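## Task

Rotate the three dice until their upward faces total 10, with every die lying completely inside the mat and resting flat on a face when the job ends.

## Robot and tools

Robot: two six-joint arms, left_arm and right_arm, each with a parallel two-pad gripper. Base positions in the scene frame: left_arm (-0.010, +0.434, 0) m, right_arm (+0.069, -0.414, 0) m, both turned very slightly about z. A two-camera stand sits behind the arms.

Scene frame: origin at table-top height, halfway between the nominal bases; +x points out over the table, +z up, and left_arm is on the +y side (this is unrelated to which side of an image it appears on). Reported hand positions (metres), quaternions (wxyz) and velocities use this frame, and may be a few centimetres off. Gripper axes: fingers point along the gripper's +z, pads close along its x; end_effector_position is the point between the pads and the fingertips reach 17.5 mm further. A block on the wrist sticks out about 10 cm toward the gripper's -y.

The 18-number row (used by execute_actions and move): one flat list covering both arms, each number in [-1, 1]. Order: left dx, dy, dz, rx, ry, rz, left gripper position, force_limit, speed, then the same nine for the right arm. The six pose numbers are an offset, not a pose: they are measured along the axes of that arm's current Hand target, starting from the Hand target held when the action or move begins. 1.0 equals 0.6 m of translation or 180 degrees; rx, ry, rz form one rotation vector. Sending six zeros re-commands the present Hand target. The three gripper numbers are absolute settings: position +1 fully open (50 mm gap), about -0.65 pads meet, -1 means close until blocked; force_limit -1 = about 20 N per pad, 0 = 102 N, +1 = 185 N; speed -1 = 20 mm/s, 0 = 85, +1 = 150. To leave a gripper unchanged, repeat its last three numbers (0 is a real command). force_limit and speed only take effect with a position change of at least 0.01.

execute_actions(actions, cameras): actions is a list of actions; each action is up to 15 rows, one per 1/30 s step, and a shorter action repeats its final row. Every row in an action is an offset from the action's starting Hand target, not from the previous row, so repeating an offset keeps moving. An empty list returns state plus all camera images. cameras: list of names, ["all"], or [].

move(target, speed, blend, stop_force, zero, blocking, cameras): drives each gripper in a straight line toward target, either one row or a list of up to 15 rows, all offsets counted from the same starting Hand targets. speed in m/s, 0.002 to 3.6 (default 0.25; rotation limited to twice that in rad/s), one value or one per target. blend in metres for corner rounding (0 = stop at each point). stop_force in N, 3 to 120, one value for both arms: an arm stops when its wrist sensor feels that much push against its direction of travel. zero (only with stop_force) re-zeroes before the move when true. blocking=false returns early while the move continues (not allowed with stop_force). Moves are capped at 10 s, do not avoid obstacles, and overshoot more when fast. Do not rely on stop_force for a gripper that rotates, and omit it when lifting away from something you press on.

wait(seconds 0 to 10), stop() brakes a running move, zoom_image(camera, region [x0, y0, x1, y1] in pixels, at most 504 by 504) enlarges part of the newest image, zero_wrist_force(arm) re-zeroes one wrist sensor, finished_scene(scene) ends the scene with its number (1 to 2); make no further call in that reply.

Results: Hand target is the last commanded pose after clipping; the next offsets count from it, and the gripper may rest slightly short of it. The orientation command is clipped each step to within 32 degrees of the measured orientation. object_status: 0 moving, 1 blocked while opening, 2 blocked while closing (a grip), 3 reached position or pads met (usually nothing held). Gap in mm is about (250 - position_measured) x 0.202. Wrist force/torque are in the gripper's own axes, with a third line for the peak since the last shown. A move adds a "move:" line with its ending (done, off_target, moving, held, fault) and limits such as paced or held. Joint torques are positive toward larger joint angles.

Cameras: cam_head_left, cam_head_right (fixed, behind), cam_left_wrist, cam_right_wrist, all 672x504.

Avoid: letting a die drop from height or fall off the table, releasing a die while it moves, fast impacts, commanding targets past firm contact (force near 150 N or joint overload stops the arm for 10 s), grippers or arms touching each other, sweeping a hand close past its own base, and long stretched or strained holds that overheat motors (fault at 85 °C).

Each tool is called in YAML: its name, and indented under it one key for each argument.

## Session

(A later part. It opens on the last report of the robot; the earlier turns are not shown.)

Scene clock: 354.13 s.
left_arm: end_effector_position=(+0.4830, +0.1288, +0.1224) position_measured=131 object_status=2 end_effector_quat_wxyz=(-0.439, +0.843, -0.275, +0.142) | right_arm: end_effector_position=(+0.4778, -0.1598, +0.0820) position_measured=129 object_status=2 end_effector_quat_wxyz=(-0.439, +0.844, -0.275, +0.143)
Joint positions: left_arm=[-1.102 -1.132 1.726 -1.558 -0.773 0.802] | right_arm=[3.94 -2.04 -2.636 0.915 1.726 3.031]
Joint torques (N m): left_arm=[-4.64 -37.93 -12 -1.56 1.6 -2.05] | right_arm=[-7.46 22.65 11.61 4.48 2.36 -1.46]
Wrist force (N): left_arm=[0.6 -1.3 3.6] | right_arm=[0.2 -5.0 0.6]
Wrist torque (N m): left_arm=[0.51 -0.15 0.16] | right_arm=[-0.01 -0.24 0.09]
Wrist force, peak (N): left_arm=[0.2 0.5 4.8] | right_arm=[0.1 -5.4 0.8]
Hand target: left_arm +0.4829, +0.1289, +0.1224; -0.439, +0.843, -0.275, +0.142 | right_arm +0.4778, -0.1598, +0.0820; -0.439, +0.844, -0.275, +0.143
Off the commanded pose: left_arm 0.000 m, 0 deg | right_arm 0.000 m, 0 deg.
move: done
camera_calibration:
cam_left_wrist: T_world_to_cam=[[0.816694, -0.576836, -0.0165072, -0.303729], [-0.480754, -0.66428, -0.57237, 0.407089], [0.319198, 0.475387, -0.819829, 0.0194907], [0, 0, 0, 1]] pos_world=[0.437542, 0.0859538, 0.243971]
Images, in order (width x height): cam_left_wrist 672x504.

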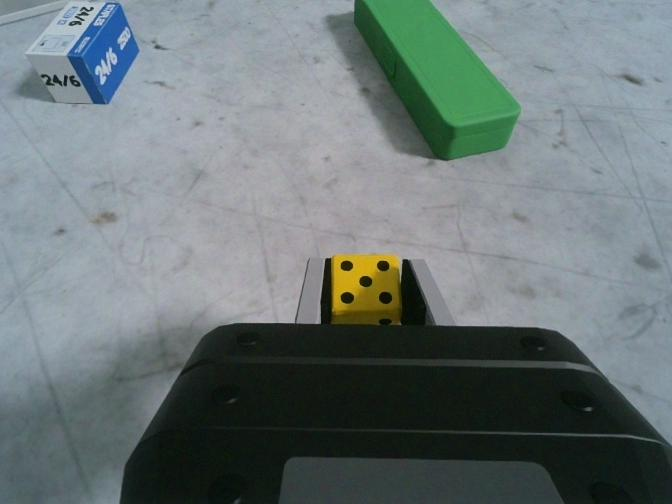

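move:
  target:
    - [0.0752,0.046,-0.044,-0.5,0,0,-1,-0.7,-0.5,0,-0.0683,-0.0478,0,0,0,-1,-0.7,-0.5]
    - [0.0752,0.046,-0.044,-0.5,0,0,-1,-0.7,-0.5,-0.1802,-0.0887,0.14,-0.2278,-0.1385,-0.7852,-1,-0.7,-0.5]
  speed: [0.4,0.4]
  cameras: ["all"]

Scene clock: 394.97 s.
left_arm: end_effector_position=(+0.4974, +0.0720, +0.1149) position_measured=131 object_status=2 end_effector_quat_wxyz=(+0.286, +0.907, -0.295, -0.094) | right_arm: end_effector_position=(+0.4488, -0.0158, +0.0773) position_measured=129 object_status=2 end_effector_quat_wxyz=(+0.193, +0.614, +0.730, +0.230)
Joint positions: left_arm=[-0.56 -1.089 1.652 -2.109 -2.181 1.612] | right_arm=[4.507 -1.786 -2.291 -0.355 1.021 1.066]
Joint torques (N m): left_arm=[1.68 -33.01 -13.13 -5.35 0.13 -0.33] | right_arm=[-2.33 27.96 11.42 5.44 -1.52 -1.75]
Wrist force (N): left_arm=[-0.7 -0.2 0.9] | right_arm=[-0.5 -1.3 -0.3]
Wrist torque (N m): left_arm=[0.03 0.02 0.17] | right_arm=[-0.04 -0.17 -0.13]
Wrist force, peak (N): left_arm=[0.6 -1.5 3.8] | right_arm=[0.4 -5.7 0.7]
Hand target: left_arm +0.4974, +0.0720, +0.1149; +0.286, +0.907, -0.295, -0.094 | right_arm +0.4489, -0.0159, +0.0773; +0.194, +0.614, +0.730, +0.230
Off the commanded pose: left_arm 0.000 m, 0 deg | right_arm 0.000 m, 0 deg.
move: done
camera_calibration:
cam_left_wrist: T_world_to_cam=[[0.799105, -0.600995, -0.015384, -0.338032], [-0.333887, -0.464938, 0.81997, 0.124583], [-0.49995, -0.650106, -0.572199, 0.495817], [0, 0, 0, 1]] pos_world=[0.559604, 0.177102, 0.176351]
cam_right_wrist: T_world_to_cam=[[-0.166171, 0.986092, -0.00305917, 0.0985936], [0.573141, 0.0991064, 0.813442, -0.302332], [0.802432, 0.133417, -0.581638, -0.182271], [0, 0, 0, 1]] pos_world=[0.335922, -0.0429412, 0.140216]

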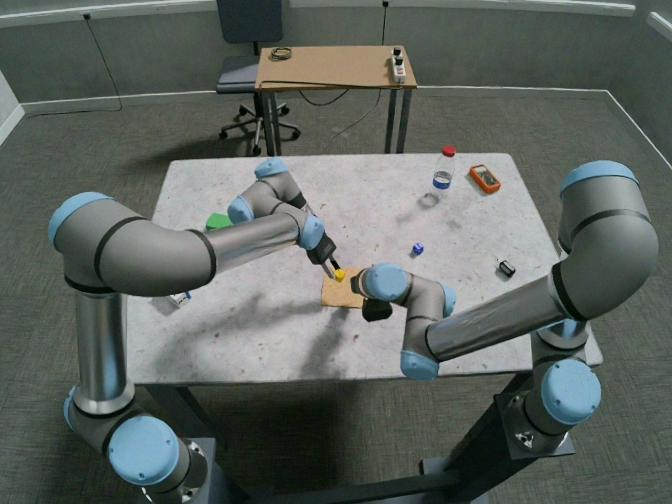

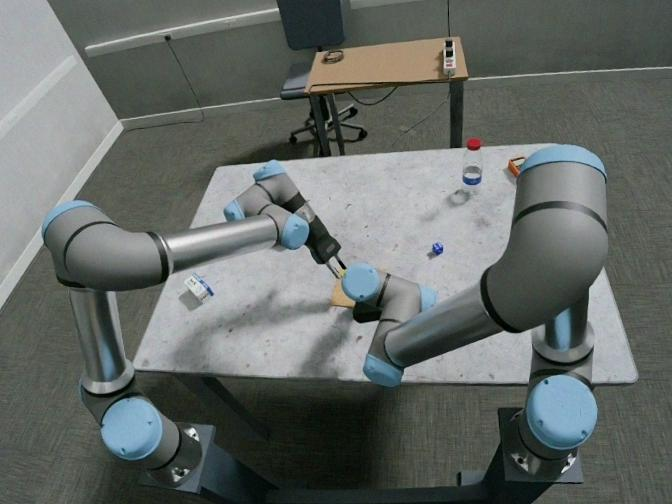

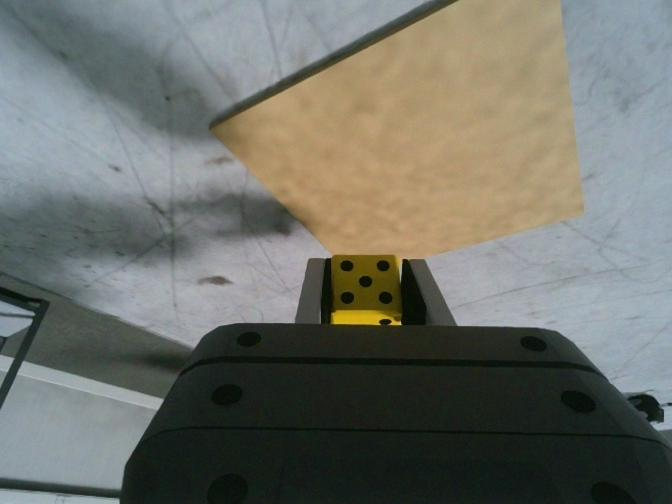

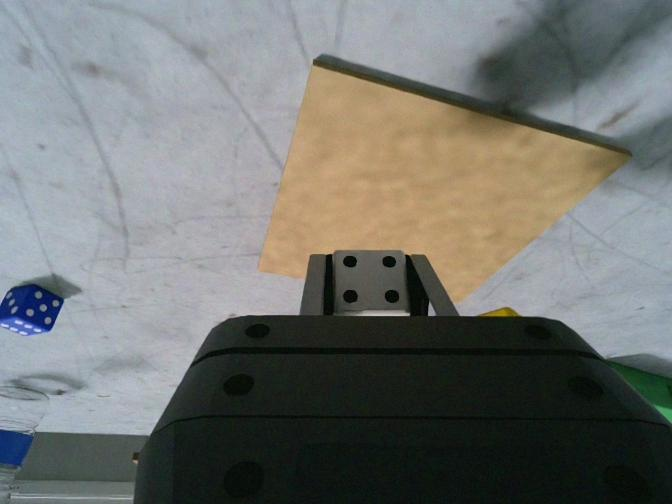

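move:
  target: [0.0043,-0.0732,0.0483,0,0,0,-1,-0.7,-0.5,0,-0.0411,0.0587,0,0,0,-1,-0.7,-0.5]
  speed: 0.12

move:
  target: [0,-0.0287,0.041,0,0,0,-1,-0.7,-0.5,0,-0.0153,0.0218,0,0,0,-1,-0.7,-0.5]
  speed: 0.006
  stop_force: 4
  cameras: ["cam_left_wrist","cam_right_wrist"]

Scene clock: 411.50 s.
left_arm: end_effector_position=(+0.5108, +0.0862, +0.0660) position_measured=131 object_status=2 end_effector_quat_wxyz=(+0.286, +0.907, -0.295, -0.094) | right_arm: end_effector_position=(+0.4488, -0.0159, +0.0343) position_measured=129 object_status=2 end_effector_quat_wxyz=(+0.194, +0.613, +0.730, +0.230)
Joint positions: left_arm=[-0.53 -1.011 1.668 -2.182 -2.18 1.65] | right_arm=[4.507 -1.901 -2.318 -0.213 1.021 1.066]
Joint torques (N m): left_arm=[-3.78 -36.1 -31.12 -2.23 -1.55 -2.49] | right_arm=[-7.83 21.11 20.77 4.16 -1.64 -1.14]
Wrist force (N): left_arm=[-0.7 0.0 0.8] | right_arm=[-0.3 -1.4 -0.4]
Wrist torque (N m): left_arm=[0.07 0.03 0.10] | right_arm=[-0.09 -0.14 -0.04]
Wrist force, peak (N): left_arm=[-0.8 -2.2 2.1] | right_arm=[-0.2 -2.4 0.9]
Hand target: left_arm +0.5108, +0.0862, +0.0660; +0.286, +0.907, -0.295, -0.094 | right_arm +0.4489, -0.0159, +0.0343; +0.194, +0.614, +0.730, +0.230
Off the commanded pose: left_arm 0.000 m, 0 deg | right_arm 0.000 m, 0 deg.
move: done

Scene clock: 415.23 s.
left_arm: end_effector_position=(+0.5108, +0.0862, +0.0537) position_measured=131 object_status=2 end_effector_quat_wxyz=(+0.286, +0.907, -0.295, -0.094) | right_arm: end_effector_position=(+0.4488, -0.0159, +0.0248) position_measured=129 object_status=2 end_effector_quat_wxyz=(+0.194, +0.614, +0.730, +0.230)
Joint positions: left_arm=[-0.53 -0.992 1.677 -2.209 -2.18 1.65] | right_arm=[4.507 -1.929 -2.322 -0.181 1.021 1.066]
Joint torques (N m): left_arm=[-5.66 -49.42 -28.75 -0.71 1.59 -2.37] | right_arm=[-0.06 34.07 15.68 0.14 0.46 1.6]
Wrist force (N): left_arm=[-0.3 1.8 -1.2] | right_arm=[-0.9 0.0 -4.1]
Wrist torque (N m): left_arm=[0.05 0.07 0.11] | right_arm=[0.01 -0.11 -0.02]
Wrist force, peak (N): left_arm=[-2.5 4.0 -7.0] | right_arm=[-2.3 0.5 -7.7]
Hand target: left_arm +0.5108, +0.0862, +0.0537; +0.286, +0.907, -0.295, -0.094 (not the last commanded pose) | right_arm +0.4489, -0.0159, +0.0248; +0.194, +0.614, +0.730, +0.230 (not the last commanded pose)
Off the commanded pose: left_arm 0.018 m, 0 deg | right_arm 0.006 m, 0 deg.
move: contact (left_arm, right_arm)
camera_calibration:
cam_left_wrist: T_world_to_cam=[[0.799105, -0.600995, -0.015384, -0.341148], [-0.333887, -0.464938, 0.81997, 0.185842], [-0.49995, -0.650106, -0.572199, 0.476729], [0, 0, 0, 1]] pos_world=[0.573004, 0.191302, 0.115151]
cam_right_wrist: T_world_to_cam=[[-0.166208, 0.986085, -0.00331412, 0.0985651], [0.572999, 0.0993151, 0.813516, -0.259485], [0.802525, 0.133314, -0.581533, -0.212897], [0, 0, 0, 1]] pos_world=[0.335922, -0.0430408, 0.0876149]
Images, in order (width x height): cam_left_wrist 672x504, cam_right_wrist 672x504.

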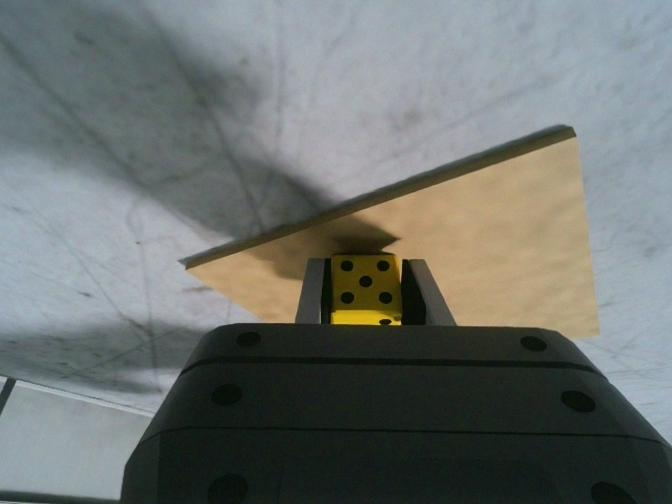

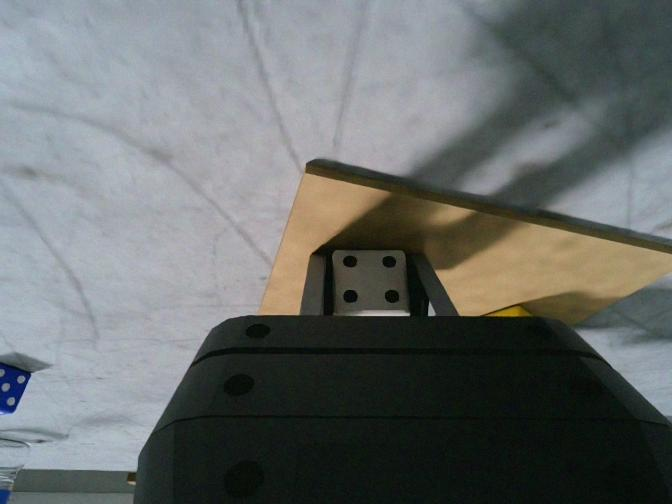

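move:
  target:
    - [0,0,0,0,0,0,0.6,-0.7,-0.8,0,0,0,0,0,0,0.6,-0.7,-0.8]
    - [0,0,-0.12,0,0,0,0.6,-0.7,-0.8,0,0,-0.12,0,0,0,0.6,-0.7,-0.8]
    - [-0.05,0.1147,-0.2838,0,0,0,1,-0.7,-0.5,0,0.1147,-0.2838,0,0,0,1,-0.7,-0.5]
  speed: [0.1,0.1,0.3]
  cameras: ["all"]

Scene clock: 425.43 s.
left_arm: end_effector_position=(+0.5110, +0.1371, +0.2327) position_measured=3 object_status=3 end_effector_quat_wxyz=(+0.286, +0.907, -0.295, -0.094) | right_arm: end_effector_position=(+0.4082, -0.0229, +0.2038) position_measured=3 object_status=3 end_effector_quat_wxyz=(+0.194, +0.614, +0.730, +0.230)
Joint positions: left_arm=[-0.46 -1.227 1.506 -1.756 -2.175 1.735] | right_arm=[4.602 -1.457 -2.193 -0.84 0.998 1.174]
Joint torques (N m): left_arm=[-6.47 -45.59 -33.94 -0.62 -1.86 -1.93] | right_arm=[-7.8 23.39 29.2 0.37 1.22 -1.48]
Wrist force (N): left_arm=[-0.5 0.1 0.8] | right_arm=[-0.2 -1.2 -0.6]
Wrist torque (N m): left_arm=[0.06 -0.02 -0.01] | right_arm=[-0.04 -0.16 -0.08]
Wrist force, peak (N): left_arm=[0.4 -2.4 4.0] | right_arm=[-0.4 -4.6 2.6]
Hand target: left_arm +0.5110, +0.1371, +0.2327; +0.286, +0.907, -0.295, -0.094 | right_arm +0.4082, -0.0229, +0.2038; +0.194, +0.614, +0.730, +0.230
Off the commanded pose: left_arm 0.000 m, 0 deg | right_arm 0.000 m, 0 deg.
move: done
camera_calibration:
cam_left_wrist: T_world_to_cam=[[0.799105, -0.600995, -0.015384, -0.307963], [-0.333887, -0.464938, 0.81997, 0.0627993], [-0.49995, -0.650106, -0.572199, 0.612343], [0, 0, 0, 1]] pos_world=[0.573204, 0.242202, 0.294151]
cam_right_wrist: T_world_to_cam=[[-0.166288, 0.986072, -0.00325763, 0.0993207], [0.572991, 0.0993148, 0.813522, -0.381144], [0.802514, 0.133412, -0.581526, -0.0752803], [0, 0, 0, 1]] pos_world=[0.295322, -0.0500409, 0.266615]

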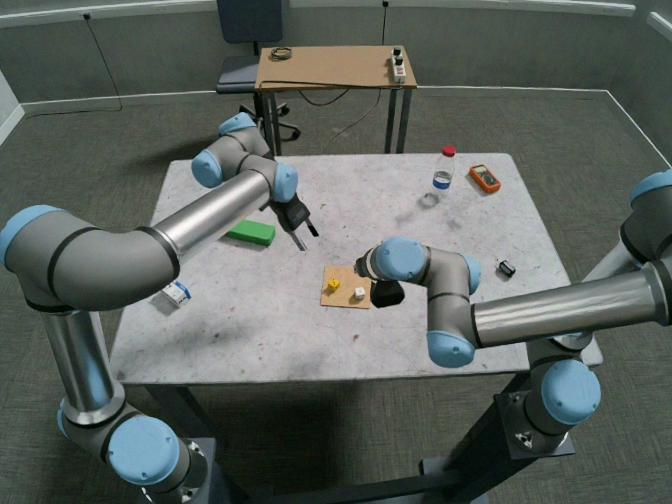

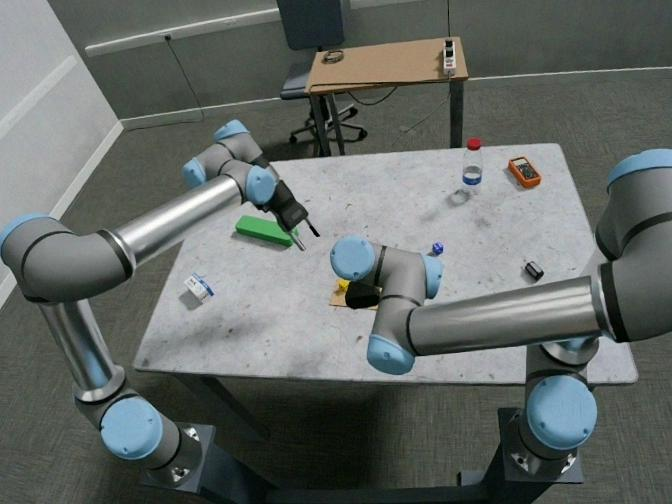

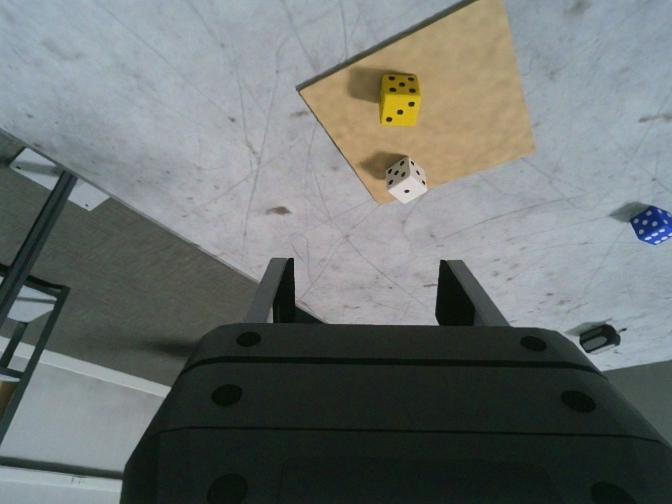

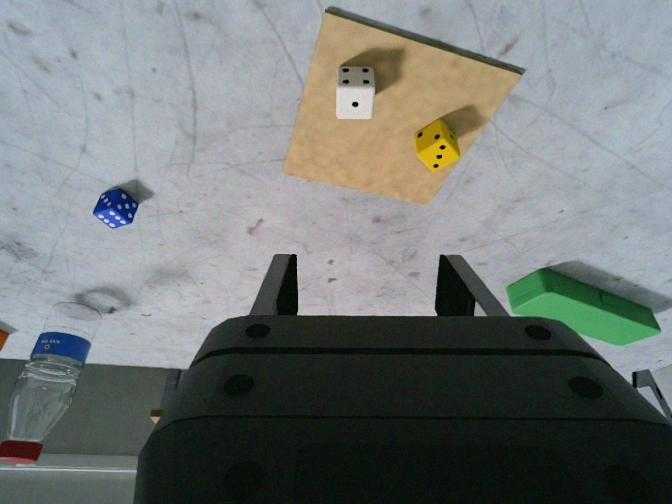

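zoom_image:
  camera: "cam_right_wrist"
  region: [75, 160, 165, 250]

zoom_image:
  camera: "cam_right_wrist"
  region: [280, 0, 540, 210]

Scaled by 5.600 from the camera's 672x504 image, which has a finer 960x720 frame.

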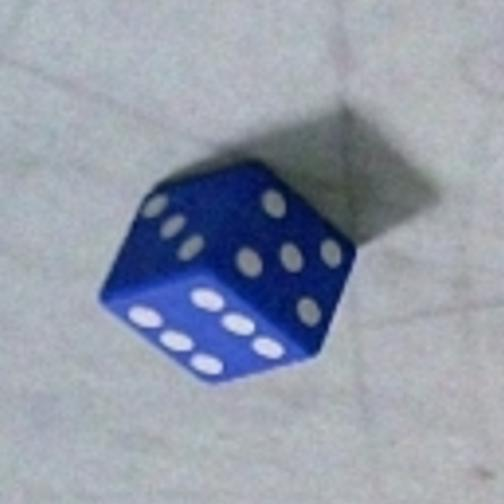

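Scaled by 1.938 from the camera's 672x504 image, which has a finer 960x720 frame.

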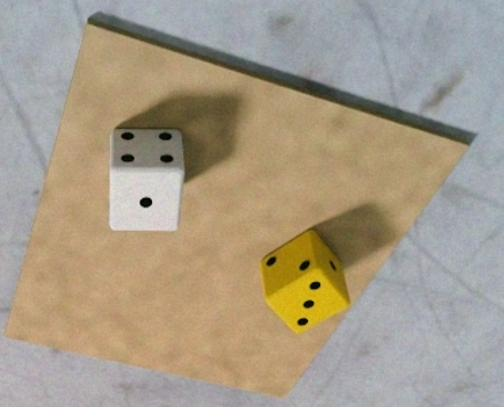

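move:
  target: [0,0,0,0,0,0,1,-0.7,-0.5,-0.352,0.134,0.3048,0.1924,0.0339,-0.1076,1,-0.7,-0.5]
  speed: 0.6
  cameras: ["cam_right_wrist"]

zoom_image:
  camera: "cam_right_wrist"
  region: [290, 170, 460, 330]

Scene clock: 452.47 s.
left_arm: end_effector_position=(+0.5110, +0.1371, +0.2327) position_measured=3 object_status=3 end_effector_quat_wxyz=(+0.286, +0.907, -0.295, -0.094) | right_arm: end_effector_position=(+0.6128, -0.2015, +0.1002) position_measured=3 object_status=3 end_effector_quat_wxyz=(+0.000, +0.501, +0.866, +0.000) end_effector_velocity=(+0.000, +0.000, +0.001) end_effector_angular_velocity=(-0.001, +0.001, +0.002)
Joint positions: left_arm=[-0.46 -1.227 1.506 -1.756 -2.175 1.735] | right_arm=[3.791 -1.895 -1.8 -1.018 1.57 0.081]
Joint velocities: left_arm=[within noise] | right_arm=[-0.001 0.001 0.003 -0.005 0 -0.002]
Joint torques (N m): left_arm=[-6.19 -45.53 -34.76 -0.96 -4.13 -1.99] | right_arm=[-6.53 30.28 28.35 -0.06 -1.24 -1.44]
Wrist force (N): left_arm=[-0.5 0.3 0.7] | right_arm=[0.2 -2.9 -0.2]
Wrist torque (N m): left_arm=[0.08 -0.01 -0.01] | right_arm=[0.01 -0.23 0.16]
Wrist force, peak (N): left_arm=[-0.6 0.2 1.0] | right_arm=[2.7 -3.3 -2.8]
Hand target: left_arm +0.5110, +0.1371, +0.2327; +0.286, +0.907, -0.295, -0.094 | right_arm +0.6128, -0.2016, +0.1001; +0.000, +0.501, +0.866, +0.000
Off the commanded pose: left_arm 0.000 m, 0 deg | right_arm 0.000 m, 0 deg.
move: done
camera_calibration:
cam_right_wrist: T_world_to_cam=[[-0.495794, 0.868418, -0.00625023, 0.487657], [0.81779, 0.469288, 0.333149, -0.423728], [0.292246, 0.160062, -0.942854, 0.0784135], [0, 0, 0, 1]] pos_world=[0.565382, -0.237191, 0.218145]
Images, in order (width x height): cam_right_wrist 672x504.

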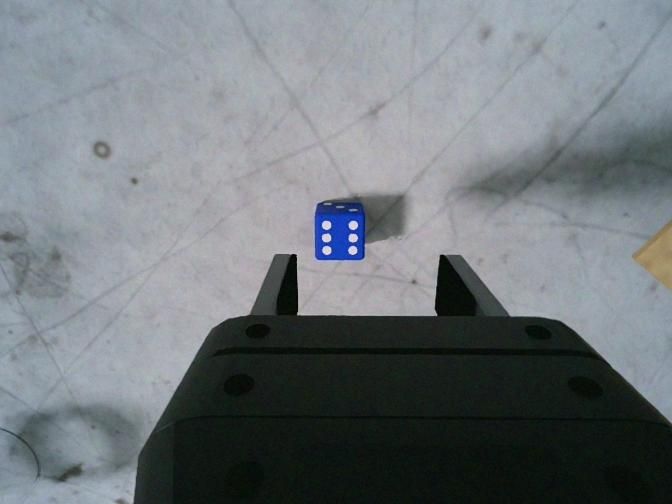

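Scaled by 2.965 from the camera's 672x504 image, which has a finer 960x720 frame.

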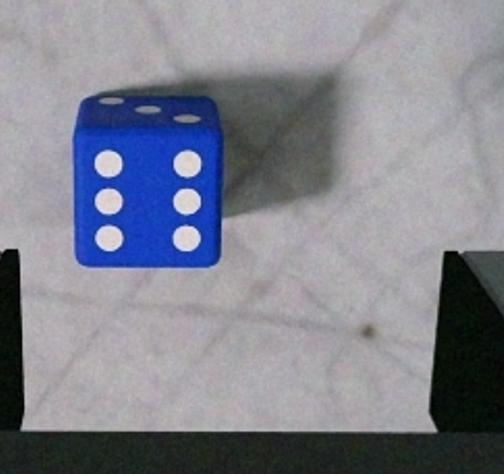

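move:
  target:
    - [0,0,0,0,0,0,1,-0.7,-0.5,-0.0152,0.0032,0.1317,0,0,0,1,-0.7,-0.5]
    - [0,0,0,0,0,0,1,-0.7,-0.5,-0.0152,0.0032,0.1317,0,0,0,-1,-0.7,-0.5]
    - [0,0,0,0,0,0,1,-0.7,-0.5,-0.0152,0.0032,0.03,0,0,0,-1,-0.7,-0.5]
    - [0,0,0,0,0,0,1,-0.7,-0.5,0.3373,0.033,0.0668,0,0,0,-1,-0.7,-0.5]
  speed: [0.1,0.1,0.15,0.3]
  blend: [0,0,0.02,0]

move:
  target: [0,0,0,0,0,0,1,-0.7,-0.5,0,0,0.07,0,0,0,-1,-0.7,-0.5]
  speed: 0.01
  stop_force: 4

move:
  target:
    - [0,0,0,0,0,0,1,-0.7,-0.5,0,0,0,0,0,0,0.6,-0.7,-0.8]
    - [0,0,0,0,0,0,1,-0.7,-0.5,0,0,-0.15,0,0,0,0.6,-0.7,-0.8]
  speed: 0.15
  cameras: ["cam_right_wrist","cam_head_left"]

Scene clock: 477.37 s.
left_arm: end_effector_position=(+0.5110, +0.1371, +0.2327) position_measured=3 object_status=3 end_effector_quat_wxyz=(+0.286, +0.907, -0.295, -0.094) | right_arm: end_effector_position=(+0.5290, -0.0164, +0.0599) position_measured=129 object_status=2 end_effector_quat_wxyz=(+0.000, +0.501, +0.866, +0.000)
Joint positions: left_arm=[-0.46 -1.227 1.506 -1.756 -2.175 1.735] | right_arm=[4.122 -1.999 -1.77 -0.945 1.57 0.412]
Joint torques (N m): left_arm=[-6.45 -45.81 -34.8 -1.4 -4.21 -1.92] | right_arm=[7.84 33.76 24.84 1.5 -0.23 1.53]
Wrist force (N): left_arm=[-0.7 -0.1 1.0] | right_arm=[0.3 -2.8 0.3]
Wrist torque (N m): left_arm=[0.02 0.02 -0.01] | right_arm=[0.00 -0.29 0.09]
Wrist force, peak (N): left_arm=[-0.6 0.1 1.2] | right_arm=[4.8 -2.6 0.6]
Hand target: left_arm +0.5110, +0.1371, +0.2327; +0.286, +0.907, -0.295, -0.094 | right_arm +0.5290, -0.0163, +0.0599; +0.000, +0.501, +0.866, +0.000
Off the commanded pose: left_arm 0.000 m, 0 deg | right_arm 0.000 m, 0 deg.
move: done

Scene clock: 481.90 s.
left_arm: end_effector_position=(+0.5110, +0.1371, +0.2327) position_measured=3 object_status=3 end_effector_quat_wxyz=(+0.286, +0.907, -0.295, -0.094) | right_arm: end_effector_position=(+0.5290, -0.0163, +0.0250) position_measured=129 object_status=2 end_effector_quat_wxyz=(+0.000, +0.501, +0.866, +0.000)
Joint positions: left_arm=[-0.46 -1.227 1.506 -1.756 -2.175 1.735] | right_arm=[4.122 -2.051 -1.799 -0.863 1.571 0.412]
Joint torques (N m): left_arm=[-6.56 -45.4 -34.35 -1.66 -4.15 -1.85] | right_arm=[4.56 44.47 26.3 -0.15 2.4 -0.09]
Wrist force (N): left_arm=[-0.5 0.1 0.7] | right_arm=[0.3 -2.1 -2.1]
Wrist torque (N m): left_arm=[0.05 -0.01 -0.02] | right_arm=[0.01 -0.24 0.04]
Wrist force, peak (N): left_arm=[-0.7 0.0 1.0] | right_arm=[-1.7 -6.8 -14.2]
Hand target: left_arm +0.5110, +0.1371, +0.2327; +0.286, +0.907, -0.295, -0.094 | right_arm +0.5290, -0.0163, +0.0250; +0.000, +0.501, +0.866, +0.000 (not the last commanded pose)
Off the commanded pose: left_arm 0.000 m, 0 deg | right_arm 0.007 m, 0 deg.
move: contact (right_arm)

Scene clock: 483.57 s.
left_arm: end_effector_position=(+0.5110, +0.1371, +0.2327) position_measured=3 object_status=3 end_effector_quat_wxyz=(+0.286, +0.907, -0.295, -0.094) | right_arm: end_effector_position=(+0.5290, -0.0163, +0.1149) position_measured=63 object_status=3 end_effector_quat_wxyz=(+0.000, +0.501, +0.866, +0.000)
Joint positions: left_arm=[-0.46 -1.227 1.506 -1.756 -2.175 1.735] | right_arm=[4.122 -1.929 -1.708 -1.076 1.571 0.412]
Joint torques (N m): left_arm=[-6.16 -45.53 -34.49 -1.72 -4.19 -1.88] | right_arm=[7.5 43.56 29.57 0.86 1.42 0.18]
Wrist force (N): left_arm=[-0.7 0.3 0.9] | right_arm=[-0.1 -2.8 -0.1]
Wrist torque (N m): left_arm=[0.08 0.01 -0.01] | right_arm=[-0.01 -0.19 0.04]
Wrist force, peak (N): left_arm=[-0.7 0.0 1.0] | right_arm=[-0.1 -3.1 2.6]
Hand target: left_arm +0.5110, +0.1371, +0.2327; +0.286, +0.907, -0.295, -0.094 | right_arm +0.5290, -0.0163, +0.1150; +0.000, +0.501, +0.866, +0.000
Off the commanded pose: left_arm 0.000 m, 0 deg | right_arm 0.000 m, 0 deg.
move: done
camera_calibration:
cam_right_wrist: T_world_to_cam=[[-0.495758, 0.868438, -0.00622151, 0.285348], [0.817886, 0.469285, 0.332919, -0.447032], [0.292039, 0.159959, -0.942935, 0.087327], [0, 0, 0, 1]] pos_world=[0.481582, -0.0519906, 0.232945]
Images, in order (width x height): cam_head_left 672x504, cam_right_wrist 672x504.

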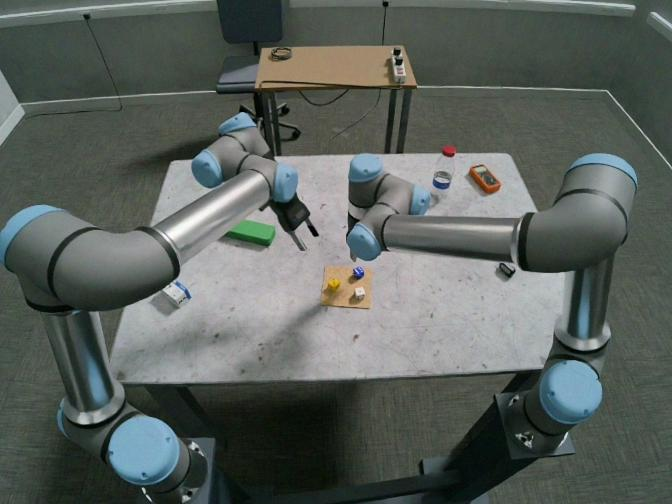

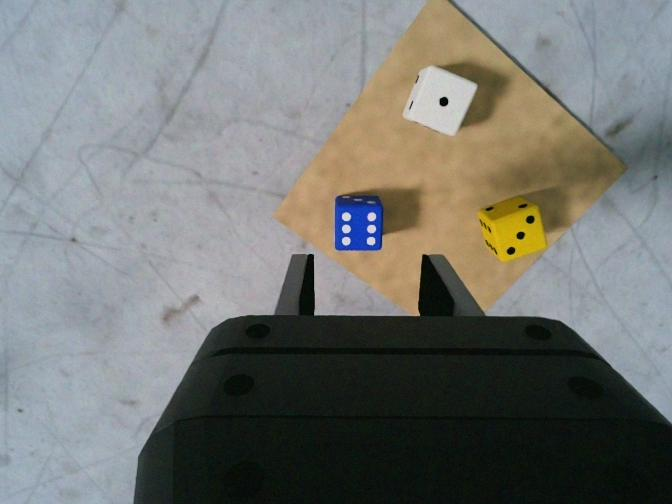

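finished_scene:
  scene: 1

The scene is finished: the task was done.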